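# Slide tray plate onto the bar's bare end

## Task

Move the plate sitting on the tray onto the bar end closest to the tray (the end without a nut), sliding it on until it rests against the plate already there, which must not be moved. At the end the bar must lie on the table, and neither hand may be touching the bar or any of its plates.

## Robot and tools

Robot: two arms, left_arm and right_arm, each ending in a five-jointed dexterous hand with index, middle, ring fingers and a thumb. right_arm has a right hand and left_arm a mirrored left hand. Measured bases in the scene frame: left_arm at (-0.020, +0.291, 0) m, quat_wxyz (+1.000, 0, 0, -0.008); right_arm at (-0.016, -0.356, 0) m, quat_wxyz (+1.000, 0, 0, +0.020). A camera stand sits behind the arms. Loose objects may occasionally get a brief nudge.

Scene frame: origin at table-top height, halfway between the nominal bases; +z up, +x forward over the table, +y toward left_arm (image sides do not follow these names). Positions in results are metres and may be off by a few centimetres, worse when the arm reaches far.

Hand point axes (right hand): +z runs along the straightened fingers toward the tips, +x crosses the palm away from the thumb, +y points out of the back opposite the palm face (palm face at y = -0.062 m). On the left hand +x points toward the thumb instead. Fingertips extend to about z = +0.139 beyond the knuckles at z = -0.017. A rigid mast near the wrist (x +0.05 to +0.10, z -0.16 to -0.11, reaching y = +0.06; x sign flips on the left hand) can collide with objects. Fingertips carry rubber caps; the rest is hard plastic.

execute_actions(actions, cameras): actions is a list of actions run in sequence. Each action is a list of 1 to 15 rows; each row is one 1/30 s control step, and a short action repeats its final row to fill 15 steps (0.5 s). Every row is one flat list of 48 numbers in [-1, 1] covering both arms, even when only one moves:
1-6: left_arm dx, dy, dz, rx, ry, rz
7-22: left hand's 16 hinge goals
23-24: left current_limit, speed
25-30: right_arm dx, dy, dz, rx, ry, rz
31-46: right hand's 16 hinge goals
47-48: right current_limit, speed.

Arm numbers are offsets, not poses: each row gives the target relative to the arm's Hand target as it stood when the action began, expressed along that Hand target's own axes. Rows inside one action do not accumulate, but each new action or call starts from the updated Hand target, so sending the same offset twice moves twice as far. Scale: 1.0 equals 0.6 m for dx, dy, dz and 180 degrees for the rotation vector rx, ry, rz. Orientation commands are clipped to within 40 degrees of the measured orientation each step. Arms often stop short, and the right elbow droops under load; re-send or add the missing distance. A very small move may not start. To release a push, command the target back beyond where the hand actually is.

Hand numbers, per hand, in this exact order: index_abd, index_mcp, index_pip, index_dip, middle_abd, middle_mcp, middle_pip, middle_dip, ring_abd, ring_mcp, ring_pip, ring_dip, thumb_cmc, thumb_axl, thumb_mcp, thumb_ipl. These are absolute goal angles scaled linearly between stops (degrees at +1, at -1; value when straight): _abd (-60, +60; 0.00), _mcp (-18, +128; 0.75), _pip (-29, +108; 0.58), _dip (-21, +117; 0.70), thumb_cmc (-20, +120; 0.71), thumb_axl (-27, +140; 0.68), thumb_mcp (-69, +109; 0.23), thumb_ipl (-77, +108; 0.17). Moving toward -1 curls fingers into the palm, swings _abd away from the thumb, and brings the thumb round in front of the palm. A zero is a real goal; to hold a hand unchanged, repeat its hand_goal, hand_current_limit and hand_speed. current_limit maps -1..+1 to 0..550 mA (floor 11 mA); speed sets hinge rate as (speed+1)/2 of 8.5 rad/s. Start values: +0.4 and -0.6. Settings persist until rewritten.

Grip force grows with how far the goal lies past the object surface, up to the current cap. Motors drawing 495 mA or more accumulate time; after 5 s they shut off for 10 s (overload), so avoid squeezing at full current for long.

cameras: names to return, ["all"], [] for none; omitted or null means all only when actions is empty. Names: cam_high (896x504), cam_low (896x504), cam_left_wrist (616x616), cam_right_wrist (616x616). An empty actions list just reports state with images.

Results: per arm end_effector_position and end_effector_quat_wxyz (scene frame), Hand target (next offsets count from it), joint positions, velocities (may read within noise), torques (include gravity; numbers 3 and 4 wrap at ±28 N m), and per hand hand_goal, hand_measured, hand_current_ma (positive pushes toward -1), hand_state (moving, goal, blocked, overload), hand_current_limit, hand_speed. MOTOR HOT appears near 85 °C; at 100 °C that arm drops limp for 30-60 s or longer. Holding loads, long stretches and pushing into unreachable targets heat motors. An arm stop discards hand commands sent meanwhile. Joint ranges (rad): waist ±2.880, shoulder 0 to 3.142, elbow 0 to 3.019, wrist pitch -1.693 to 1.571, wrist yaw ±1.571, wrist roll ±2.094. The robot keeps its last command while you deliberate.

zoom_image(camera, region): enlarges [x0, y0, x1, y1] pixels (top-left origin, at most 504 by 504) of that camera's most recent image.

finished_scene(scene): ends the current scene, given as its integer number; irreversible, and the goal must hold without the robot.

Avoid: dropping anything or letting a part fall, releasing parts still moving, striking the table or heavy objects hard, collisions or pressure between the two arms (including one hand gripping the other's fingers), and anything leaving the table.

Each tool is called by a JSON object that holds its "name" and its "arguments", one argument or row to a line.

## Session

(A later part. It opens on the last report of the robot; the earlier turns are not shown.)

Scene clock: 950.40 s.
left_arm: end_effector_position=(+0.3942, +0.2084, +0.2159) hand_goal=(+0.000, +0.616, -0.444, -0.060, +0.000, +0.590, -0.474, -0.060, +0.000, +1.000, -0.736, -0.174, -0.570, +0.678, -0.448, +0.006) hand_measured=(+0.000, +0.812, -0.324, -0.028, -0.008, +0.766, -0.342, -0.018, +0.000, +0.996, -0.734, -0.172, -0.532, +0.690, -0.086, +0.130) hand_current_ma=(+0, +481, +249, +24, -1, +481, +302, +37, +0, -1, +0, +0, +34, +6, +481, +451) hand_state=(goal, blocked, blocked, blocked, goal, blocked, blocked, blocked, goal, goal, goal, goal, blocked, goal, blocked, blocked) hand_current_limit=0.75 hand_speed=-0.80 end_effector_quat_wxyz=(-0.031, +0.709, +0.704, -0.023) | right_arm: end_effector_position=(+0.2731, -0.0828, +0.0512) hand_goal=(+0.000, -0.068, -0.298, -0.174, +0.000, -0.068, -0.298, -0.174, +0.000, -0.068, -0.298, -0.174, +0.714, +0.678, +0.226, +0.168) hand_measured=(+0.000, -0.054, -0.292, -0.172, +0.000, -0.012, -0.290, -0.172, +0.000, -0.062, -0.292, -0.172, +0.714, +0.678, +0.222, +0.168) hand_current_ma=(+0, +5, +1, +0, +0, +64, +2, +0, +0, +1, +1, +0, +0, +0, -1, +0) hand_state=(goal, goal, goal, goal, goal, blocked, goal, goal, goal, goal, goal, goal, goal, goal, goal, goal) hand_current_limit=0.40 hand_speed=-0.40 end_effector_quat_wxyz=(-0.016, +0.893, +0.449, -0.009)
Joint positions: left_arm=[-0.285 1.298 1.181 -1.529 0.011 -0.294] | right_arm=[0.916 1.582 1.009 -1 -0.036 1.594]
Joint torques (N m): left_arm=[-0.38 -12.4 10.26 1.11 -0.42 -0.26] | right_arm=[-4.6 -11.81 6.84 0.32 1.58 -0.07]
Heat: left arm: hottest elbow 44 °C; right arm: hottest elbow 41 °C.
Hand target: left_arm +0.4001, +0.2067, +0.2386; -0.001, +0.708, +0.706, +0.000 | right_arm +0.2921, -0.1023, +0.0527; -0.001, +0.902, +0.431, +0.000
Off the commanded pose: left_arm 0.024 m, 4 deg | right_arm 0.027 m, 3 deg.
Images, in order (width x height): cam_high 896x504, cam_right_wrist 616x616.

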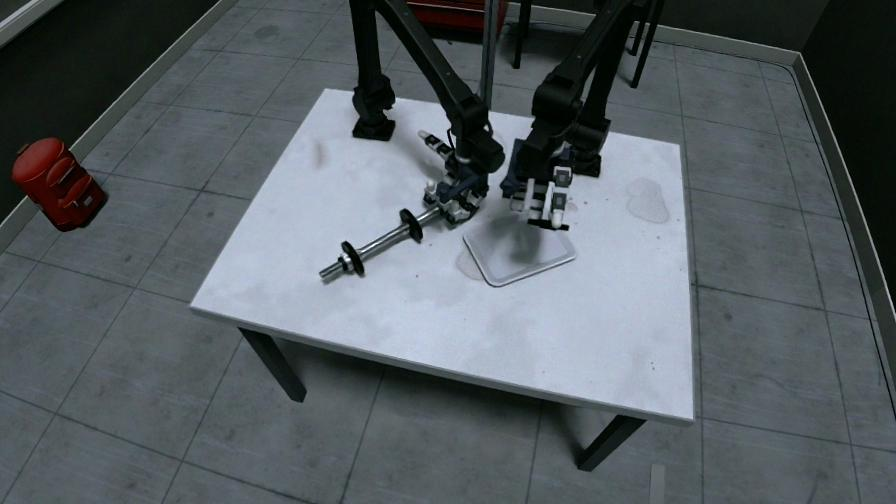

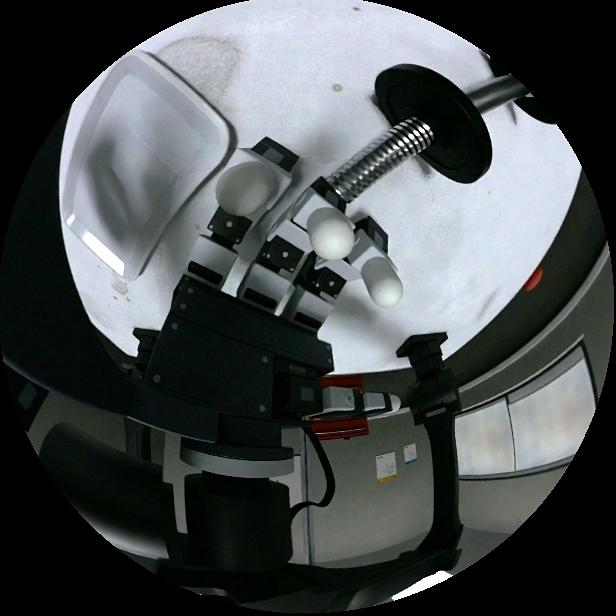

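{"name": "execute_actions", "arguments": {
  "actions": [
    [[0,0,0,0,0,0,0,0.616,-0.445,-0.06,0,0.589,-0.474,-0.06,0,1,-0.737,-0.174,-0.571,0.677,-0.449,0.005,0.75,-0.8,0,0.0333,0,0,0,0,0,-0.068,-0.299,-0.174,0,-0.068,-0.299,-0.174,0,-0.068,-0.299,-0.174,0.714,0.678,0.226,0.168,0.4,-0.4]],
    [[0,0,0,0,0,0,0,0.616,-0.445,-0.06,0,0.589,-0.474,-0.06,0,1,-0.737,-0.174,-0.571,0.677,-0.449,0.005,0.75,-0.8,0,0.0333,0,0,0,0,0,-0.068,-0.299,-0.174,0,-0.068,-0.299,-0.174,0,-0.068,-0.299,-0.174,0.714,0.678,0.226,0.168,0.4,-0.4]],
    [[0,0,0,0,0,0,0,0.616,-0.445,-0.06,0,0.589,-0.474,-0.06,0,1,-0.737,-0.174,-0.571,0.677,-0.449,0.005,0.75,-0.8,0,0.0167,0,0,0,0,0,-0.068,-0.299,-0.174,0,-0.068,-0.299,-0.174,0,-0.068,-0.299,-0.174,0.714,0.678,0.226,0.168,0.4,-0.4]],
    [[0,0,0,0,0,0,0,0.616,-0.445,-0.06,0,0.589,-0.474,-0.06,0,1,-0.737,-0.174,-0.571,0.677,-0.449,0.005,0.75,-0.8,0,-0.07,0,0,0,0,0,-0.068,-0.299,-0.174,0,-0.068,-0.299,-0.174,0,-0.068,-0.299,-0.174,0.714,0.678,0.226,0.168,0.4,-0.4]],
    [[0,0,0,0,0,0,0,0.616,-0.445,-0.06,0,0.589,-0.474,-0.06,0,1,-0.737,-0.174,-0.571,0.677,-0.449,0.005,0.75,-0.8,0,-0.03,-0.08,0,0,0,0,-0.068,-0.299,-0.174,0,-0.068,-0.299,-0.174,0,-0.068,-0.299,-0.174,0.714,0.678,0.226,0.168,0.4,-0.4]],
    [[0,0,0,0,0,0,0,0.616,-0.445,-0.06,0,0.589,-0.474,-0.06,0,1,-0.737,-0.174,-0.571,0.677,-0.449,0.005,0.75,-0.8,0,0,-0.1,0,0,0,0,-0.068,-0.299,-0.174,0,-0.068,-0.299,-0.174,0,-0.068,-0.299,-0.174,0.714,0.678,0.226,0.168,0.4,-0.4]]
  ],
  "cameras": ["cam_high","cam_right_wrist"]
}}

{"name": "zoom_image", "arguments": {
  "camera": "cam_high",
  "region": [270, 150, 530, 330]
}}

Scene clock: 963.60 s.
left_arm: end_effector_position=(+0.3942, +0.2084, +0.2159) hand_goal=(+0.000, +0.616, -0.444, -0.060, +0.000, +0.590, -0.474, -0.060, +0.000, +1.000, -0.736, -0.174, -0.570, +0.678, -0.448, +0.006) hand_measured=(+0.000, +0.812, -0.324, -0.028, -0.008, +0.766, -0.342, -0.018, +0.000, +0.996, -0.734, -0.172, -0.532, +0.690, -0.086, +0.130) hand_current_ma=(+0, +481, +249, +24, -1, +481, +302, +37, +0, -1, +0, +0, +34, +6, +481, +451) hand_state=(goal, blocked, blocked, blocked, goal, blocked, blocked, blocked, goal, goal, goal, goal, blocked, goal, blocked, blocked) hand_current_limit=0.75 hand_speed=-0.80 end_effector_quat_wxyz=(-0.031, +0.709, +0.704, -0.023) | right_arm: end_effector_position=(+0.2787, -0.1090, +0.1470) hand_goal=(+0.000, -0.068, -0.298, -0.174, +0.000, -0.068, -0.298, -0.174, +0.000, -0.068, -0.298, -0.174, +0.714, +0.678, +0.226, +0.168) hand_measured=(+0.000, -0.054, -0.292, -0.172, -0.002, -0.050, -0.290, -0.172, +0.000, -0.062, -0.292, -0.172, +0.714, +0.678, +0.222, +0.168) hand_current_ma=(+0, +5, +1, +0, +0, +8, +1, +0, +0, +1, +1, +0, +0, +0, -1, +0) hand_state=(goal, goal, goal, goal, goal, goal, goal, goal, goal, goal, goal, goal, goal, goal, goal, goal) hand_current_limit=0.40 hand_speed=-0.40 end_effector_quat_wxyz=(+0.004, +0.903, +0.430, -0.012)
Joint positions: left_arm=[-0.285 1.298 1.181 -1.529 0.011 -0.294] | right_arm=[0.879 1.451 1.131 -1.275 -0.004 1.6]
Joint torques (N m): left_arm=[-0.38 -12.98 10.35 1.02 -0.44 -0.25] | right_arm=[0.15 -10.17 12.37 -0.36 0.46 0.06]
Heat: left arm: hottest elbow 44 °C; right arm: hottest elbow 41 °C.
Hand target: left_arm +0.4001, +0.2067, +0.2386; -0.001, +0.708, +0.706, +0.000 | right_arm +0.2844, -0.0961, +0.1606; +0.000, +0.902, +0.431, +0.000
Off the commanded pose: left_arm 0.024 m, 4 deg | right_arm 0.020 m, 1 deg.
Images, in order (width x height): cam_high 896x504, cam_right_wrist 616x616.

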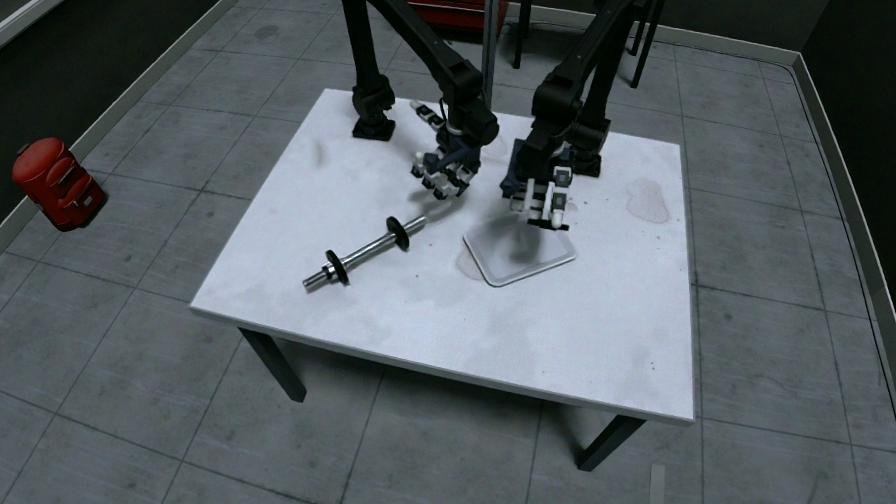

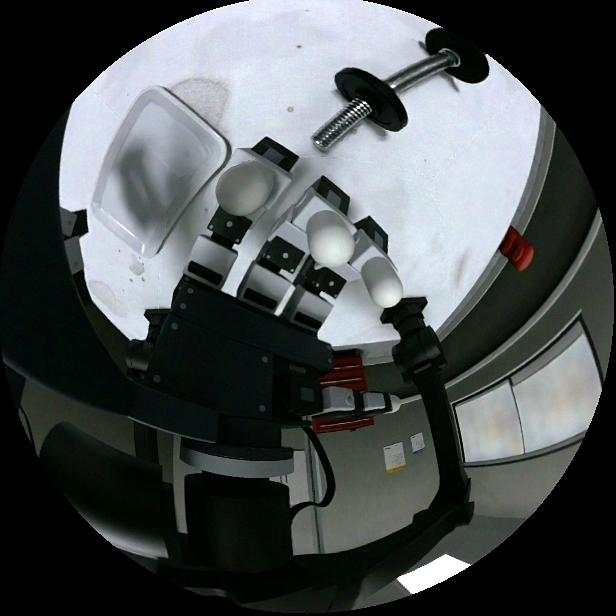

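Scaled by 1.938.

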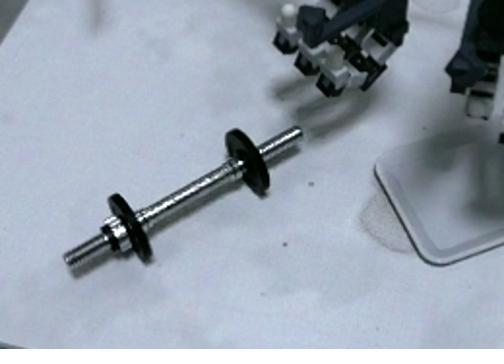

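{"name": "execute_actions", "arguments": {
  "actions": [
    [[0,0,0,0,0,0,0,0.616,-0.445,-0.06,0,0.589,-0.474,-0.06,0,1,-0.737,-0.174,-0.571,0.677,-0.449,0.005,0.75,-0.8,-0.0753,0.0679,-0.02,0,0,0,0,-0.068,-0.299,-0.174,0,-0.068,-0.299,-0.174,0,-0.068,-0.299,-0.174,0.714,0.678,0.226,0.168,0.4,-0.4]],
    [[0,0,0,0,0,0,0,0.616,-0.445,-0.06,0,0.589,-0.474,-0.06,0,1,-0.737,-0.174,-0.571,0.677,-0.449,0.005,0.75,-0.8,-0.0753,0.0679,-0.02,0,0,0,0,-0.068,-0.299,-0.174,0,-0.068,-0.299,-0.174,0,-0.068,-0.299,-0.174,0.714,0.678,0.226,0.168,0.4,-0.4]],
    [[0,0,0,0,0,0,0,0.616,-0.445,-0.06,0,0.589,-0.474,-0.06,0,1,-0.737,-0.174,-0.571,0.677,-0.449,0.005,0.75,-0.8,-0.0753,0.0679,-0.02,0,0,0,0,-0.068,-0.299,-0.174,0,-0.068,-0.299,-0.174,0,-0.068,-0.299,-0.174,0.714,0.678,0.226,0.168,0.4,-0.4]],
    [[0,0,0,0,0,0,0,0.616,-0.445,-0.06,0,0.589,-0.474,-0.06,0,1,-0.737,-0.174,-0.571,0.677,-0.449,0.005,0.75,-0.8,-0.0753,0.0679,-0.02,0,0,0,0,-0.068,-0.299,-0.174,0,-0.068,-0.299,-0.174,0,-0.068,-0.299,-0.174,0.714,0.678,0.226,0.168,0.4,-0.4]],
    [[-0.0667,-0.0433,0,0,0,0,0,0.616,-0.445,-0.06,0,0.589,-0.474,-0.06,0,1,-0.737,-0.174,-0.571,0.677,-0.449,0.005,0.75,-0.8,-0.0753,0.0679,-0.02,0,0,0,0,-0.068,-0.299,-0.174,0,-0.068,-0.299,-0.174,0,-0.068,-0.299,-0.174,0.714,0.678,0.226,0.168,0.4,-0.4]],
    [[-0.0667,-0.0433,0,0,0,0,0,0.616,-0.445,-0.06,0,0.589,-0.474,-0.06,0,1,-0.737,-0.174,-0.571,0.677,-0.449,0.005,0.75,-0.8,0,0,0,0,0,0,0,-0.068,-0.299,-0.174,0,-0.068,-0.299,-0.174,0,-0.068,-0.299,-0.174,0.714,0.678,0.226,0.168,0.4,-0.4]],
    [[-0.0667,-0.0433,0,0,0,0,0,0.616,-0.445,-0.06,0,0.589,-0.474,-0.06,0,1,-0.737,-0.174,-0.571,0.677,-0.449,0.005,0.75,-0.8,0,0,0,0,0,0,0,-0.068,-0.299,-0.174,0,-0.068,-0.299,-0.174,0,-0.068,-0.299,-0.174,0.714,0.678,0.226,0.168,0.4,-0.4]],
    [[-0.0667,-0.0433,0,0,0,0,0,0.616,-0.445,-0.06,0,0.589,-0.474,-0.06,0,1,-0.737,-0.174,-0.571,0.677,-0.449,0.005,0.75,-0.8,0,0,0,0,0,0,0,-0.068,-0.299,-0.174,0,-0.068,-0.299,-0.174,0,-0.068,-0.299,-0.174,0.714,0.678,0.226,0.168,0.4,-0.4]],
    [[-0.0667,-0.0433,0,0,0,0,0,0.616,-0.445,-0.06,0,0.589,-0.474,-0.06,0,1,-0.737,-0.174,-0.571,0.677,-0.449,0.005,0.75,-0.8,0,0,0,0,0,0,0,-0.068,-0.299,-0.174,0,-0.068,-0.299,-0.174,0,-0.068,-0.299,-0.174,0.714,0.678,0.226,0.168,0.4,-0.4]]
  ],
  "cameras": ["cam_high","cam_low"]
}}

Scene clock: 995.93 s.
left_arm: end_effector_position=(+0.2508, +0.0250, +0.2016) hand_goal=(+0.000, +0.616, -0.444, -0.060, +0.000, +0.590, -0.474, -0.060, +0.000, +1.000, -0.736, -0.174, -0.570, +0.678, -0.448, +0.006) hand_measured=(+0.000, +0.812, -0.324, -0.026, -0.008, +0.766, -0.342, -0.018, +0.000, +0.996, -0.734, -0.172, -0.526, +0.692, -0.086, +0.130) hand_current_ma=(+0, +481, +249, +27, -1, +481, +302, +37, +0, -1, +0, +0, +44, +8, +481, +451) hand_state=(goal, blocked, blocked, blocked, goal, blocked, blocked, blocked, goal, goal, goal, goal, blocked, goal, blocked, blocked) hand_current_limit=0.75 hand_speed=-0.80 end_effector_quat_wxyz=(-0.052, +0.713, +0.699, +0.001) | right_arm: end_effector_position=(+0.2990, -0.3970, +0.2137) hand_goal=(+0.000, -0.068, -0.298, -0.174, +0.000, -0.068, -0.298, -0.174, +0.000, -0.068, -0.298, -0.174, +0.714, +0.678, +0.226, +0.168) hand_measured=(+0.000, -0.054, -0.292, -0.172, -0.002, -0.050, -0.290, -0.172, +0.000, -0.060, -0.292, -0.172, +0.714, +0.678, +0.222, +0.168) hand_current_ma=(+0, +5, +1, +0, +0, +8, +1, +0, +0, +2, +1, +0, +0, +0, -1, +0) hand_state=(goal, goal, goal, goal, goal, goal, goal, goal, goal, goal, goal, goal, goal, goal, goal, goal) hand_current_limit=0.40 hand_speed=-0.40 end_effector_quat_wxyz=(+0.001, +0.901, +0.433, -0.003)
Joint positions: left_arm=[-0.97 1.312 1.149 -1.511 0.018 -0.965] | right_arm=[0.077 1.03 0.954 -1.5 0.003 0.791]
Joint torques (N m): left_arm=[1.08 -11.11 15.54 0.46 -0.71 -0.27] | right_arm=[-1.67 -5.13 10.67 -0.14 0.17 -0.06]
Heat: left arm: hottest elbow 44 °C; right arm: hottest elbow 43 °C.
Hand target: left_arm +0.2699, +0.0068, +0.2386; -0.001, +0.708, +0.707, +0.000 | right_arm +0.3007, -0.4000, +0.2203; -0.001, +0.903, +0.431, +0.000
Off the commanded pose: left_arm 0.045 m, 6 deg | right_arm 0.007 m, 1 deg.
Images, in order (width x height): cam_high 896x504, cam_low 896x504.

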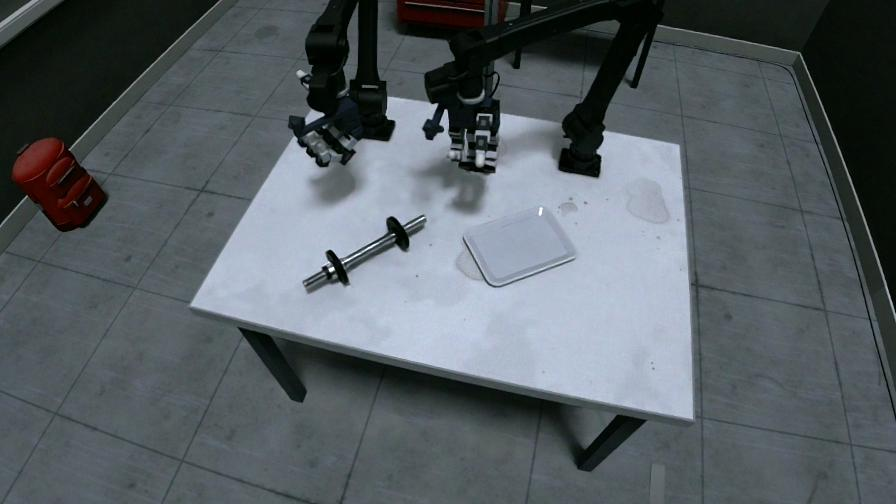

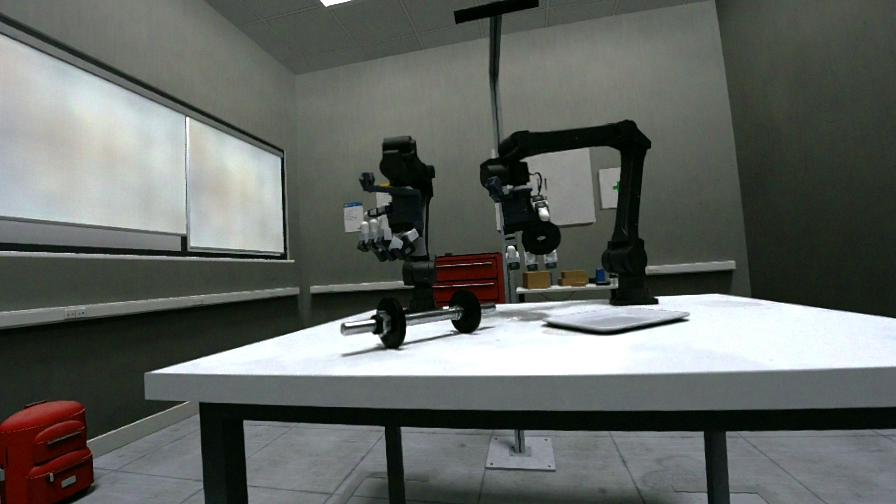

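{"name": "execute_actions", "arguments": {
  "actions": [
    [[0,0.03,0,-0.0027,-0.0721,0.0102,0,0.616,-0.445,-0.06,0,0.589,-0.474,-0.06,0,1,-0.737,-0.174,-0.571,0.677,-0.449,0.005,0.75,-0.8,0,0,0,0,0,0,0,-0.068,-0.299,-0.174,0,-0.068,-0.299,-0.174,0,-0.068,-0.299,-0.174,0.714,0.678,0.226,0.168,0.4,-0.4]],
    [[0,0,0,-0.0027,-0.0721,0.0102,0,0.616,-0.445,-0.06,0,0.589,-0.474,-0.06,0,1,-0.737,-0.174,-0.571,0.677,-0.449,0.005,0.75,-0.8,0,0,0,0,0,0,0,-0.068,-0.299,-0.174,0,-0.068,-0.299,-0.174,0,-0.068,-0.299,-0.174,0.714,0.678,0.226,0.168,0.4,-0.4]],
    [[0,0,0,-0.0027,-0.0721,0.0102,0,0.616,-0.445,-0.06,0,0.589,-0.474,-0.06,0,1,-0.737,-0.174,-0.571,0.677,-0.449,0.005,0.75,-0.8,0,0,0,0,0,0,0,-0.068,-0.299,-0.174,0,-0.068,-0.299,-0.174,0,-0.068,-0.299,-0.174,0.714,0.678,0.226,0.168,0.4,-0.4]]
  ],
  "cameras": ["cam_high","cam_low"]
}}

Scene clock: 1003.93 s.
left_arm: end_effector_position=(+0.2778, +0.0157, +0.2103) hand_goal=(+0.000, +0.616, -0.444, -0.060, +0.000, +0.590, -0.474, -0.060, +0.000, +1.000, -0.736, -0.174, -0.570, +0.678, -0.448, +0.006) hand_measured=(+0.002, +0.812, -0.324, -0.024, -0.008, +0.750, -0.342, -0.018, +0.000, +0.996, -0.734, -0.172, -0.506, +0.700, -0.086, +0.130) hand_current_ma=(+0, +481, +249, +28, -1, +478, +301, +37, +0, +0, +0, +0, +84, +17, +481, +451) hand_state=(goal, blocked, blocked, blocked, goal, blocked, blocked, blocked, goal, goal, goal, goal, blocked, blocked, blocked, blocked) hand_current_limit=0.75 hand_speed=-0.80 end_effector_quat_wxyz=(+0.197, +0.688, +0.658, -0.234) | right_arm: end_effector_position=(+0.2990, -0.3970, +0.2137) hand_goal=(+0.000, -0.068, -0.298, -0.174, +0.000, -0.068, -0.298, -0.174, +0.000, -0.068, -0.298, -0.174, +0.714, +0.678, +0.226, +0.168) hand_measured=(+0.000, -0.054, -0.292, -0.172, -0.002, -0.050, -0.290, -0.172, +0.000, -0.060, -0.292, -0.172, +0.714, +0.678, +0.222, +0.168) hand_current_ma=(+0, +5, +1, +0, +0, +8, +1, +0, +0, +2, +1, +0, +0, +0, -1, +0) hand_state=(goal, goal, goal, goal, goal, goal, goal, goal, goal, goal, goal, goal, goal, goal, goal, goal) hand_current_limit=0.40 hand_speed=-0.40 end_effector_quat_wxyz=(+0.001, +0.901, +0.433, -0.003)
Joint positions: left_arm=[-0.683 1.035 0.892 -1.048 0.505 -0.752] | right_arm=[0.077 1.03 0.954 -1.5 0.003 0.791]
Joint torques (N m): left_arm=[1.14 -9.64 11.55 2.52 0.64 0.31] | right_arm=[-1.61 -5.19 10.67 -0.14 0.17 -0.07]
Heat: left arm: hottest elbow 44 °C; right arm: hottest elbow 43 °C.
Hand target: left_arm +0.2880, +0.0068, +0.2386; +0.243, +0.700, +0.632, -0.227 | right_arm +0.3007, -0.4000, +0.2203; -0.001, +0.903, +0.431, +0.000
Off the commanded pose: left_arm 0.031 m, 6 deg | right_arm 0.007 m, 1 deg.
Images, in order (width x height): cam_high 896x504, cam_low 896x504.

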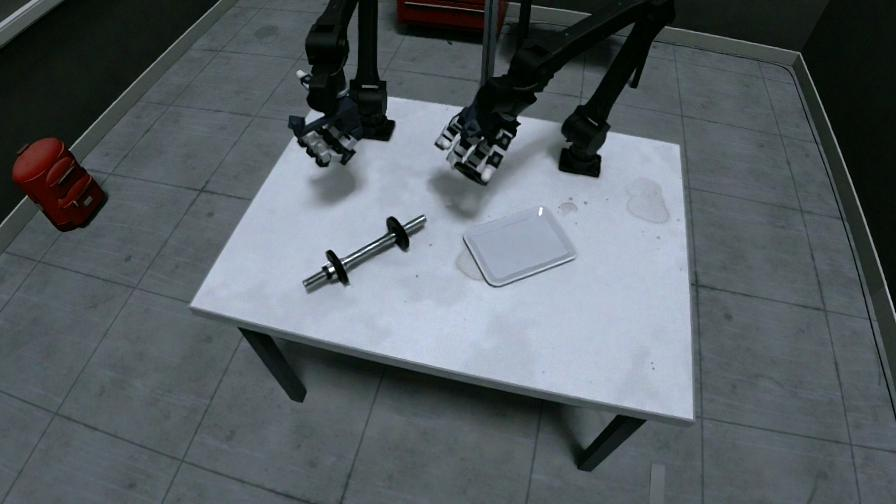

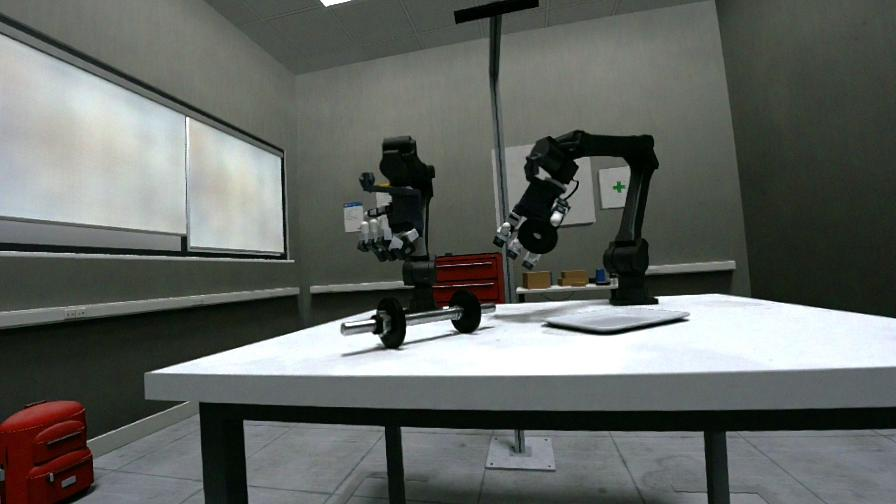

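{"name": "execute_actions", "arguments": {
  "actions": [
    [[0,0,0,-0.0027,-0.0721,0.0102,0,0.616,-0.445,-0.06,0,0.589,-0.474,-0.06,0,1,-0.737,-0.174,-0.61,0.677,-0.449,0.005,0.75,-0.8,0,0,0,0,0,0,0,-0.068,-0.299,-0.174,0,-0.068,-0.299,-0.174,0,-0.068,-0.299,-0.174,0.714,0.678,0.226,0.168,0.4,-0.4]],
    [[0,0,0,-0.0027,-0.0721,0.0102,0,0.616,-0.445,-0.06,0,0.589,-0.474,-0.06,0,1,-0.737,-0.174,-0.64,0.677,-0.449,0.005,0.75,-0.8,0,0,0,0,0,0,0,-0.068,-0.299,-0.174,0,-0.068,-0.299,-0.174,0,-0.068,-0.299,-0.174,0.714,0.678,0.226,0.168,0.4,-0.4]],
    [[0,0,0,-0.0027,-0.0721,0.0102,0,0.616,-0.445,-0.06,0,0.589,-0.474,-0.06,0,1,-0.737,-0.174,-0.66,0.677,-0.449,0.005,0.75,-0.8,0,0,0,0,0,0,0,-0.068,-0.299,-0.174,0,-0.068,-0.299,-0.174,0,-0.068,-0.299,-0.174,0.714,0.678,0.226,0.168,0.4,-0.4]]
  ],
  "cameras": ["all"]
}}

{"name": "zoom_image", "arguments": {
  "camera": "cam_left_wrist",
  "region": [70, 90, 420, 440]
}}

Scene clock: 1012.17 s.
left_arm: end_effector_position=(+0.2811, +0.0132, +0.2077) hand_goal=(+0.000, +0.616, -0.444, -0.060, +0.000, +0.590, -0.474, -0.060, +0.000, +1.000, -0.736, -0.174, -0.660, +0.678, -0.448, +0.006) hand_measured=(+0.004, +0.812, -0.324, -0.024, -0.008, +0.744, -0.344, -0.018, +0.000, +0.998, -0.734, -0.172, -0.506, +0.712, -0.086, +0.130) hand_current_ma=(+0, +481, +249, +28, -1, +437, +291, +37, +0, +0, +0, +0, +409, +37, +481, +451) hand_state=(goal, blocked, blocked, blocked, goal, blocked, blocked, blocked, goal, goal, goal, goal, blocked, blocked, blocked, blocked) hand_current_limit=0.75 hand_speed=-0.80 end_effector_quat_wxyz=(+0.417, +0.595, +0.522, -0.446) | right_arm: end_effector_position=(+0.2990, -0.3970, +0.2137) hand_goal=(+0.000, -0.068, -0.298, -0.174, +0.000, -0.068, -0.298, -0.174, +0.000, -0.068, -0.298, -0.174, +0.714, +0.678, +0.226, +0.168) hand_measured=(+0.000, -0.054, -0.292, -0.172, -0.002, -0.050, -0.290, -0.172, +0.000, -0.060, -0.292, -0.172, +0.714, +0.678, +0.222, +0.168) hand_current_ma=(+0, +5, +1, +0, +0, +8, +1, +0, +0, +2, +1, +0, +0, +0, -1, +0) hand_state=(goal, goal, goal, goal, goal, goal, goal, goal, goal, goal, goal, goal, goal, goal, goal, goal) hand_current_limit=0.40 hand_speed=-0.40 end_effector_quat_wxyz=(+0.001, +0.901, +0.433, -0.003)
Joint positions: left_arm=[-0.416 0.929 0.505 -0.25 1.152 -0.908] | right_arm=[0.077 1.03 0.954 -1.5 0.003 0.791]
Joint torques (N m): left_arm=[0.32 -6.95 11.25 3.21 1.03 0.35] | right_arm=[-1.73 -5.19 10.66 -0.14 0.16 -0.07]
Heat: left arm: hottest elbow 44 °C; right arm: hottest elbow 43 °C.
Hand target: left_arm +0.2881, +0.0069, +0.2385; +0.459, +0.610, +0.484, -0.428 | right_arm +0.3007, -0.4000, +0.2203; -0.001, +0.903, +0.431, +0.000
Off the commanded pose: left_arm 0.032 m, 7 deg | right_arm 0.007 m, 1 deg.

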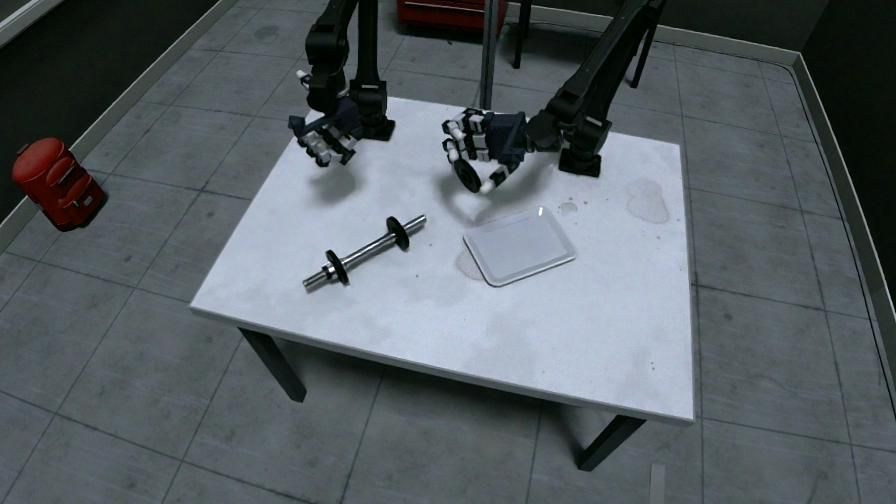

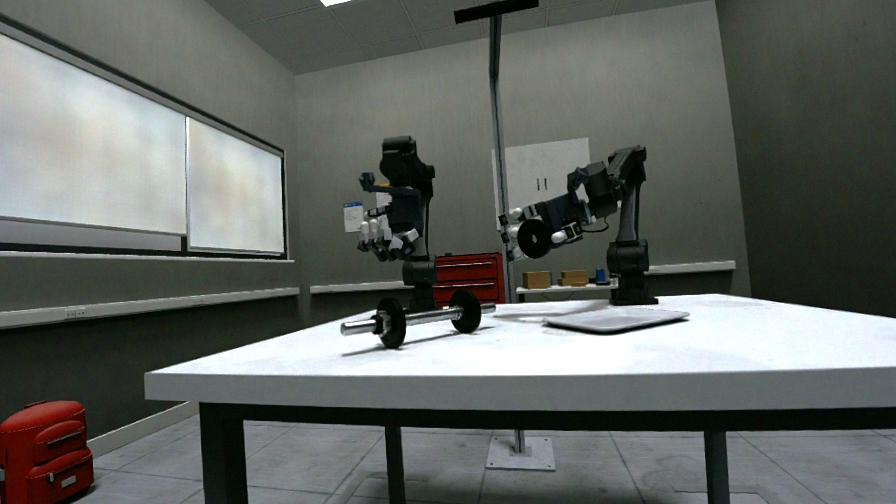

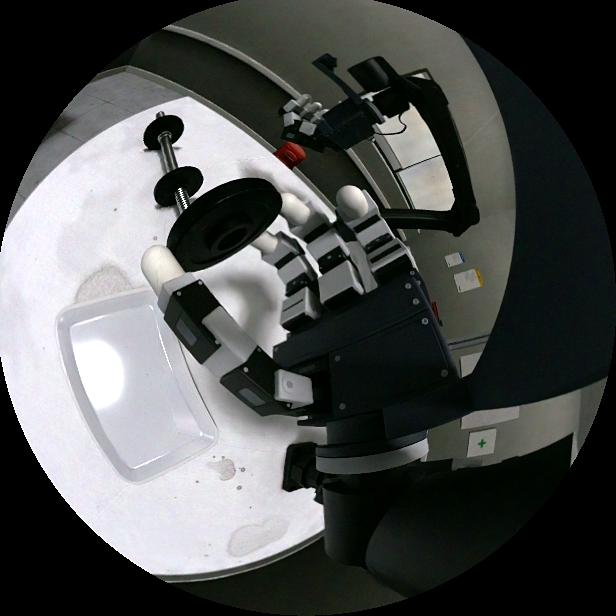

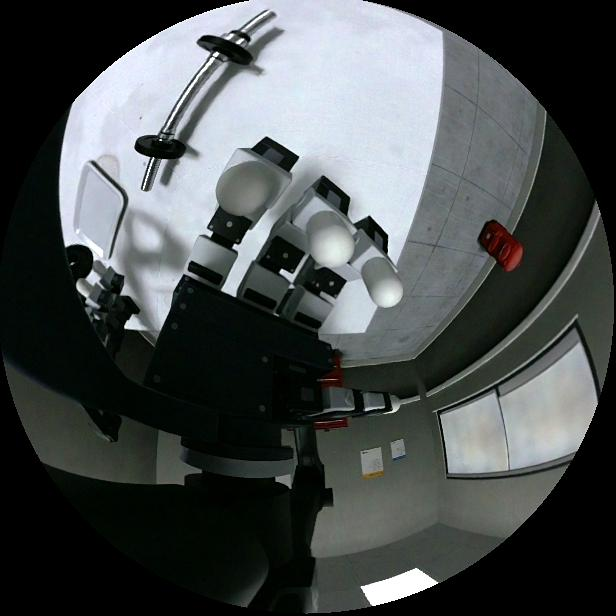

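Scaled by 1.440 from the camera's 616x616 image, which has a finer 880x880 frame.

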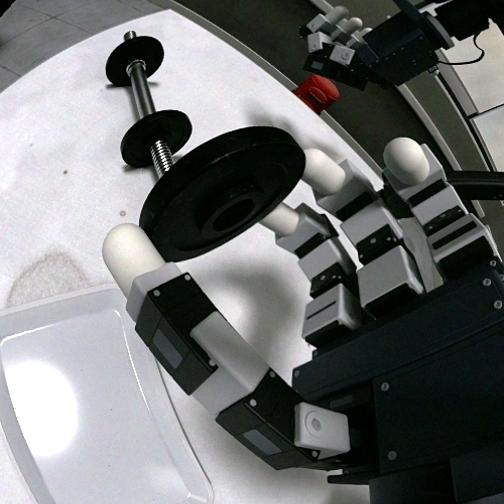

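{"name": "execute_actions", "arguments": {
  "actions": [
    [[0.0272,-0.0345,0.0491,-0.0035,-0.0065,0.018,0,0.616,-0.445,-0.06,0,0.589,-0.474,-0.06,0,1,-0.737,-0.174,-0.66,0.677,-0.449,0.005,0.75,-0.8,0,0,0,0,0,0,0,-0.068,-0.299,-0.174,0,-0.068,-0.299,-0.174,0,-0.068,-0.299,-0.174,0.714,0.678,0.226,0.168,0.4,-0.4]],
    [[0.0272,-0.0345,0.0491,-0.0035,-0.0065,0.018,0,0.616,-0.445,-0.06,0,0.589,-0.474,-0.06,0,1,-0.737,-0.174,-0.66,0.677,-0.449,0.005,0.75,-0.8,0,0,0,0,0,0,0,-0.068,-0.299,-0.174,0,-0.068,-0.299,-0.174,0,-0.068,-0.299,-0.174,0.714,0.678,0.226,0.168,0.4,-0.4]]
  ],
  "cameras": ["cam_high","cam_low","cam_left_wrist"]
}}

{"name": "zoom_image", "arguments": {
  "camera": "cam_left_wrist",
  "region": [70, 90, 420, 440]
}}

{"name": "zoom_image", "arguments": {
  "camera": "cam_high",
  "region": [360, 100, 560, 260]
}}

{"name": "zoom_image", "arguments": {
  "camera": "cam_low",
  "region": [320, 180, 600, 360]
}}

Scene clock: 1030.97 s.
left_arm: end_effector_position=(+0.2424, -0.0307, +0.1567) hand_goal=(+0.000, +0.616, -0.444, -0.060, +0.000, +0.590, -0.474, -0.060, +0.000, +1.000, -0.736, -0.174, -0.660, +0.678, -0.448, +0.006) hand_measured=(+0.004, +0.812, -0.324, -0.024, -0.008, +0.744, -0.346, -0.018, +0.000, +1.000, -0.734, -0.172, -0.506, +0.714, -0.086, +0.130) hand_current_ma=(+0, +481, +249, +28, -1, +437, +281, +37, +0, +0, +0, +0, +409, +40, +481, +451) hand_state=(goal, blocked, blocked, blocked, goal, blocked, blocked, blocked, goal, goal, goal, goal, blocked, blocked, blocked, blocked) hand_current_limit=0.75 hand_speed=-0.80 end_effector_quat_wxyz=(+0.458, +0.613, +0.485, -0.423) | right_arm: end_effector_position=(+0.2990, -0.3970, +0.2137) hand_goal=(+0.000, -0.068, -0.298, -0.174, +0.000, -0.068, -0.298, -0.174, +0.000, -0.068, -0.298, -0.174, +0.714, +0.678, +0.226, +0.168) hand_measured=(+0.000, -0.054, -0.292, -0.172, -0.002, -0.050, -0.290, -0.172, +0.000, -0.060, -0.292, -0.172, +0.714, +0.678, +0.222, +0.168) hand_current_ma=(+0, +5, +1, +0, +0, +8, +1, +0, +0, +2, +1, +0, +0, +0, -1, +0) hand_state=(goal, goal, goal, goal, goal, goal, goal, goal, goal, goal, goal, goal, goal, goal, goal, goal) hand_current_limit=0.40 hand_speed=-0.40 end_effector_quat_wxyz=(+0.001, +0.901, +0.433, -0.003)
Joint positions: left_arm=[-0.65 1.046 0.298 0.359 0.943 -1.095] | right_arm=[0.077 1.03 0.954 -1.5 0.003 0.791]
Joint torques (N m): left_arm=[-0.21 -6.89 10.17 3.95 0.39 0.43] | right_arm=[-1.67 -5.3 10.65 -0.17 0.17 -0.06]
Heat: left arm: hottest elbow 44 °C; right arm: hottest elbow 43 °C.
Hand target: left_arm +0.2494, -0.0401, +0.1880; +0.499, +0.622, +0.444, -0.408 | right_arm +0.3007, -0.4000, +0.2203; -0.001, +0.903, +0.431, +0.000
Off the commanded pose: left_arm 0.033 m, 7 deg | right_arm 0.007 m, 1 deg.
Images, in order (width x height): cam_high 896x504, cam_low 896x504, cam_left_wrist 616x616.

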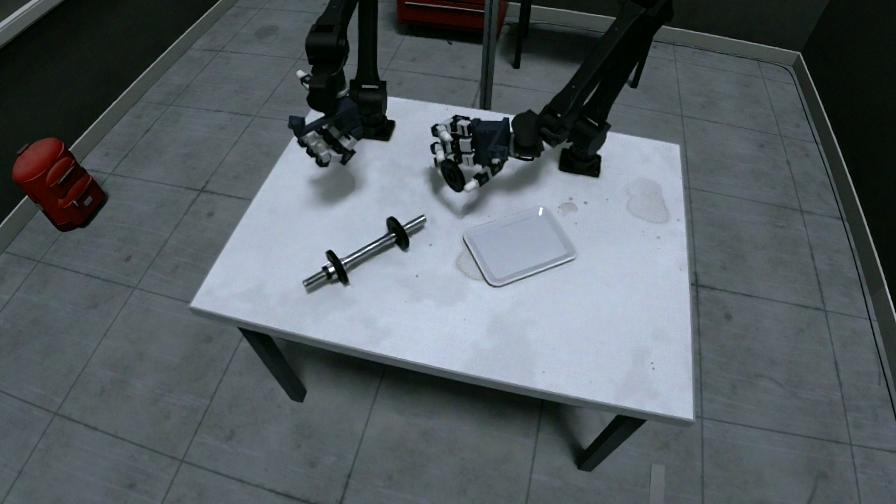

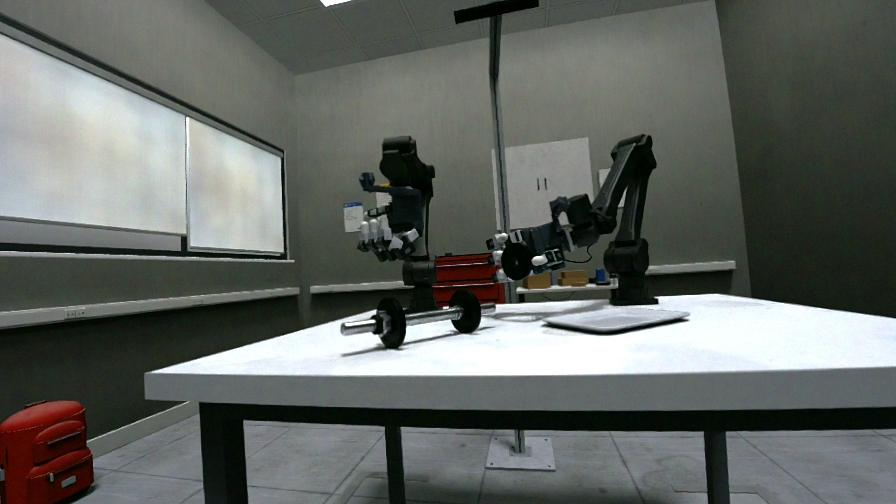

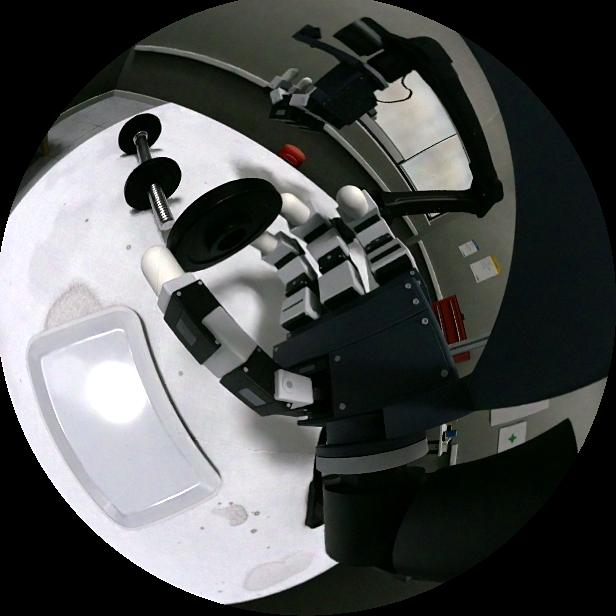

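Scaled by 1.440 from the camera's 616x616 image, which has a finer 880x880 frame.

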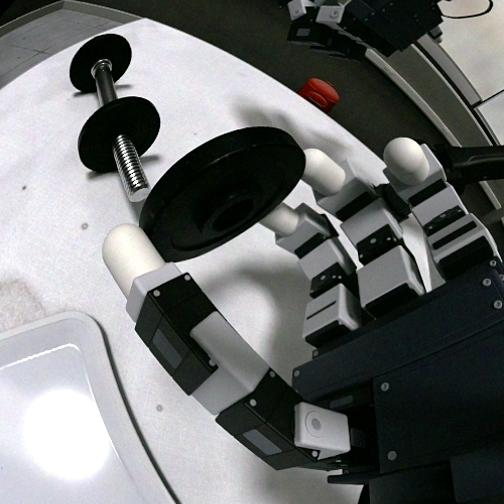

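Scaled by 2.520.

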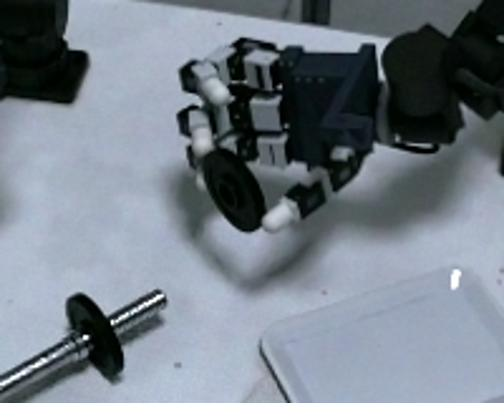

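Scaled by 1.800.

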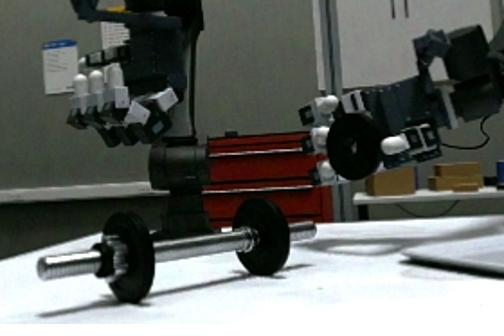

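{"name": "zoom_image", "arguments": {
  "camera": "cam_high",
  "region": [420, 140, 500, 200]
}}

{"name": "zoom_image", "arguments": {
  "camera": "cam_high",
  "region": [360, 200, 440, 260]
}}

Scaled by 6.300.

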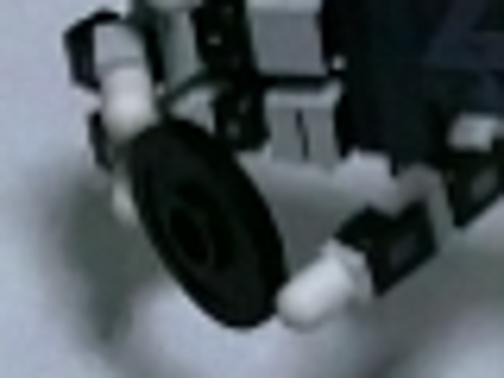

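Scaled by 6.300.

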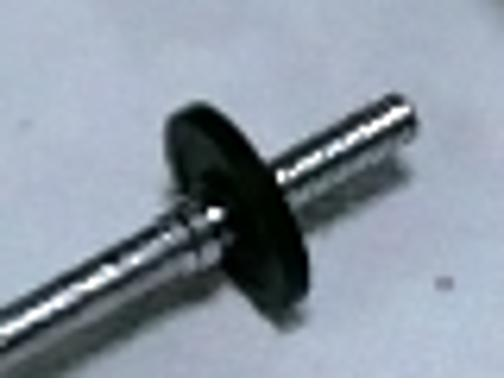

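{"name": "execute_actions", "arguments": {
  "actions": [
    [[0.0475,-0.0129,0.0084,0,0,0,0,0.616,-0.445,-0.06,0,0.589,-0.474,-0.06,0,1,-0.737,-0.174,-0.66,0.677,-0.449,0.005,0.75,-0.8,0,0,0,0,0,0,0,-0.068,-0.299,-0.174,0,-0.068,-0.299,-0.174,0,-0.068,-0.299,-0.174,0.714,0.678,0.226,0.168,0.4,-0.4]],
    [[0.0475,-0.0129,0.0084,0,0,0,0,0.616,-0.445,-0.06,0,0.589,-0.474,-0.06,0,1,-0.737,-0.174,-0.66,0.677,-0.449,0.005,0.75,-0.8,0,0,0,0,0,0,0,-0.068,-0.299,-0.174,0,-0.068,-0.299,-0.174,0,-0.068,-0.299,-0.174,0.714,0.678,0.226,0.168,0.4,-0.4]]
  ],
  "cameras": ["cam_high","cam_low","cam_left_wrist"]
}}

{"name": "zoom_image", "arguments": {
  "camera": "cam_left_wrist",
  "region": [70, 90, 420, 440]
}}

{"name": "zoom_image", "arguments": {
  "camera": "cam_high",
  "region": [380, 140, 500, 240]
}}

{"name": "zoom_image", "arguments": {
  "camera": "cam_low",
  "region": [420, 220, 600, 350]
}}

Scene clock: 1069.27 s.
left_arm: end_effector_position=(+0.2428, -0.0302, +0.1001) hand_goal=(+0.000, +0.616, -0.444, -0.060, +0.000, +0.590, -0.474, -0.060, +0.000, +1.000, -0.736, -0.174, -0.660, +0.678, -0.448, +0.006) hand_measured=(+0.004, +0.812, -0.324, -0.024, -0.008, +0.744, -0.346, -0.018, +0.000, +1.000, -0.734, -0.172, -0.506, +0.714, -0.086, +0.130) hand_current_ma=(+0, +481, +249, +28, -1, +437, +281, +37, +0, +0, +0, +0, +409, +41, +481, +451) hand_state=(goal, blocked, blocked, blocked, goal, blocked, blocked, blocked, goal, goal, goal, goal, blocked, blocked, blocked, blocked) hand_current_limit=0.75 hand_speed=-0.80 end_effector_quat_wxyz=(+0.461, +0.612, +0.485, -0.421) | right_arm: end_effector_position=(+0.2990, -0.3970, +0.2137) hand_goal=(+0.000, -0.068, -0.298, -0.174, +0.000, -0.068, -0.298, -0.174, +0.000, -0.068, -0.298, -0.174, +0.714, +0.678, +0.226, +0.168) hand_measured=(+0.000, -0.054, -0.292, -0.172, -0.002, -0.050, -0.290, -0.172, +0.000, -0.060, -0.292, -0.172, +0.714, +0.678, +0.222, +0.168) hand_current_ma=(+0, +5, +1, +0, +0, +8, +1, +0, +0, +2, +1, +0, +0, +0, -1, +0) hand_state=(goal, goal, goal, goal, goal, goal, goal, goal, goal, goal, goal, goal, goal, goal, goal, goal) hand_current_limit=0.40 hand_speed=-0.40 end_effector_quat_wxyz=(+0.001, +0.901, +0.433, -0.003)
Joint positions: left_arm=[-0.65 1.323 0.229 0.711 0.94 -1.096] | right_arm=[0.077 1.03 0.954 -1.5 0.003 0.791]
Joint torques (N m): left_arm=[0.09 -6.95 7.28 3.7 0.46 0.45] | right_arm=[-1.55 -5.13 10.67 -0.14 0.16 -0.06]
Heat: left arm: hottest elbow 45 °C; right arm: hottest elbow 43 °C.
Hand target: left_arm +0.2495, -0.0402, +0.1281; +0.499, +0.622, +0.444, -0.408 | right_arm +0.3007, -0.4000, +0.2203; -0.001, +0.903, +0.431, +0.000
Off the commanded pose: left_arm 0.031 m, 7 deg | right_arm 0.007 m, 1 deg.
Images, in order (width x height): cam_high 896x504, cam_low 896x504, cam_left_wrist 616x616.

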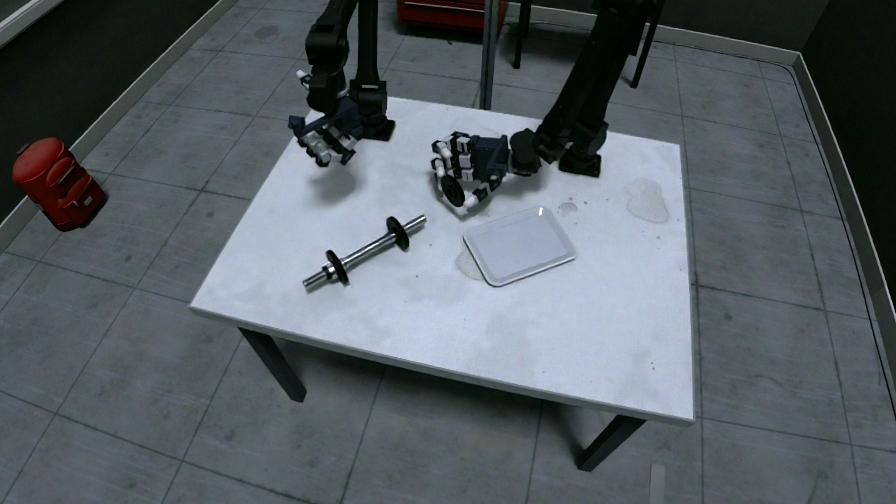

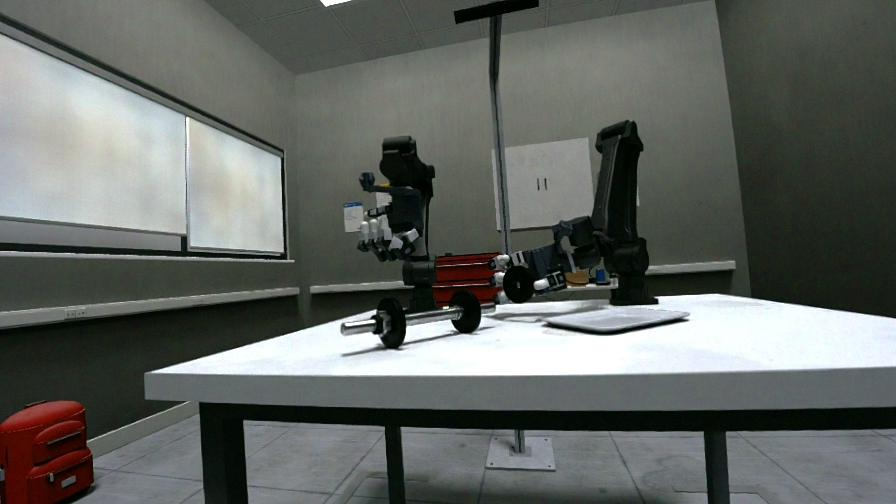

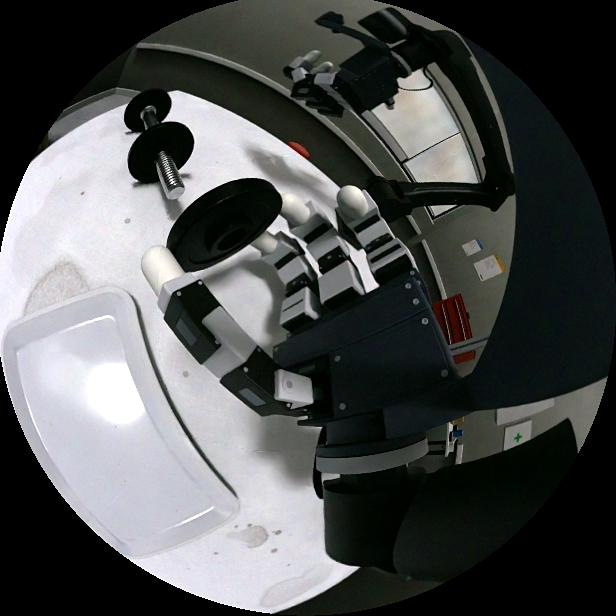

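Scaled by 1.440 from the camera's 616x616 image, which has a finer 880x880 frame.

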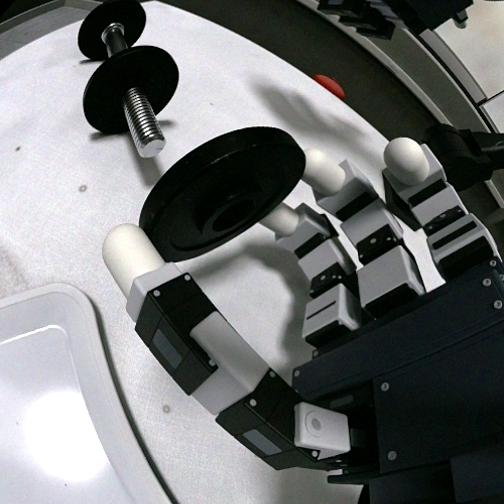

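Scaled by 4.200.

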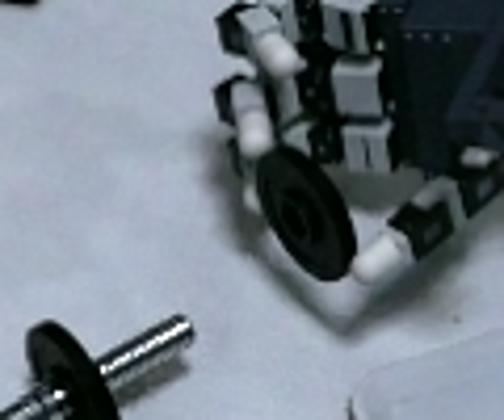

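Scaled by 2.800.

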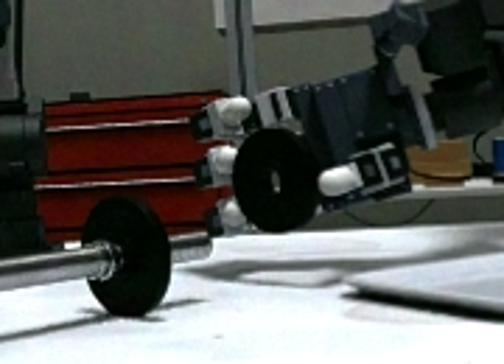

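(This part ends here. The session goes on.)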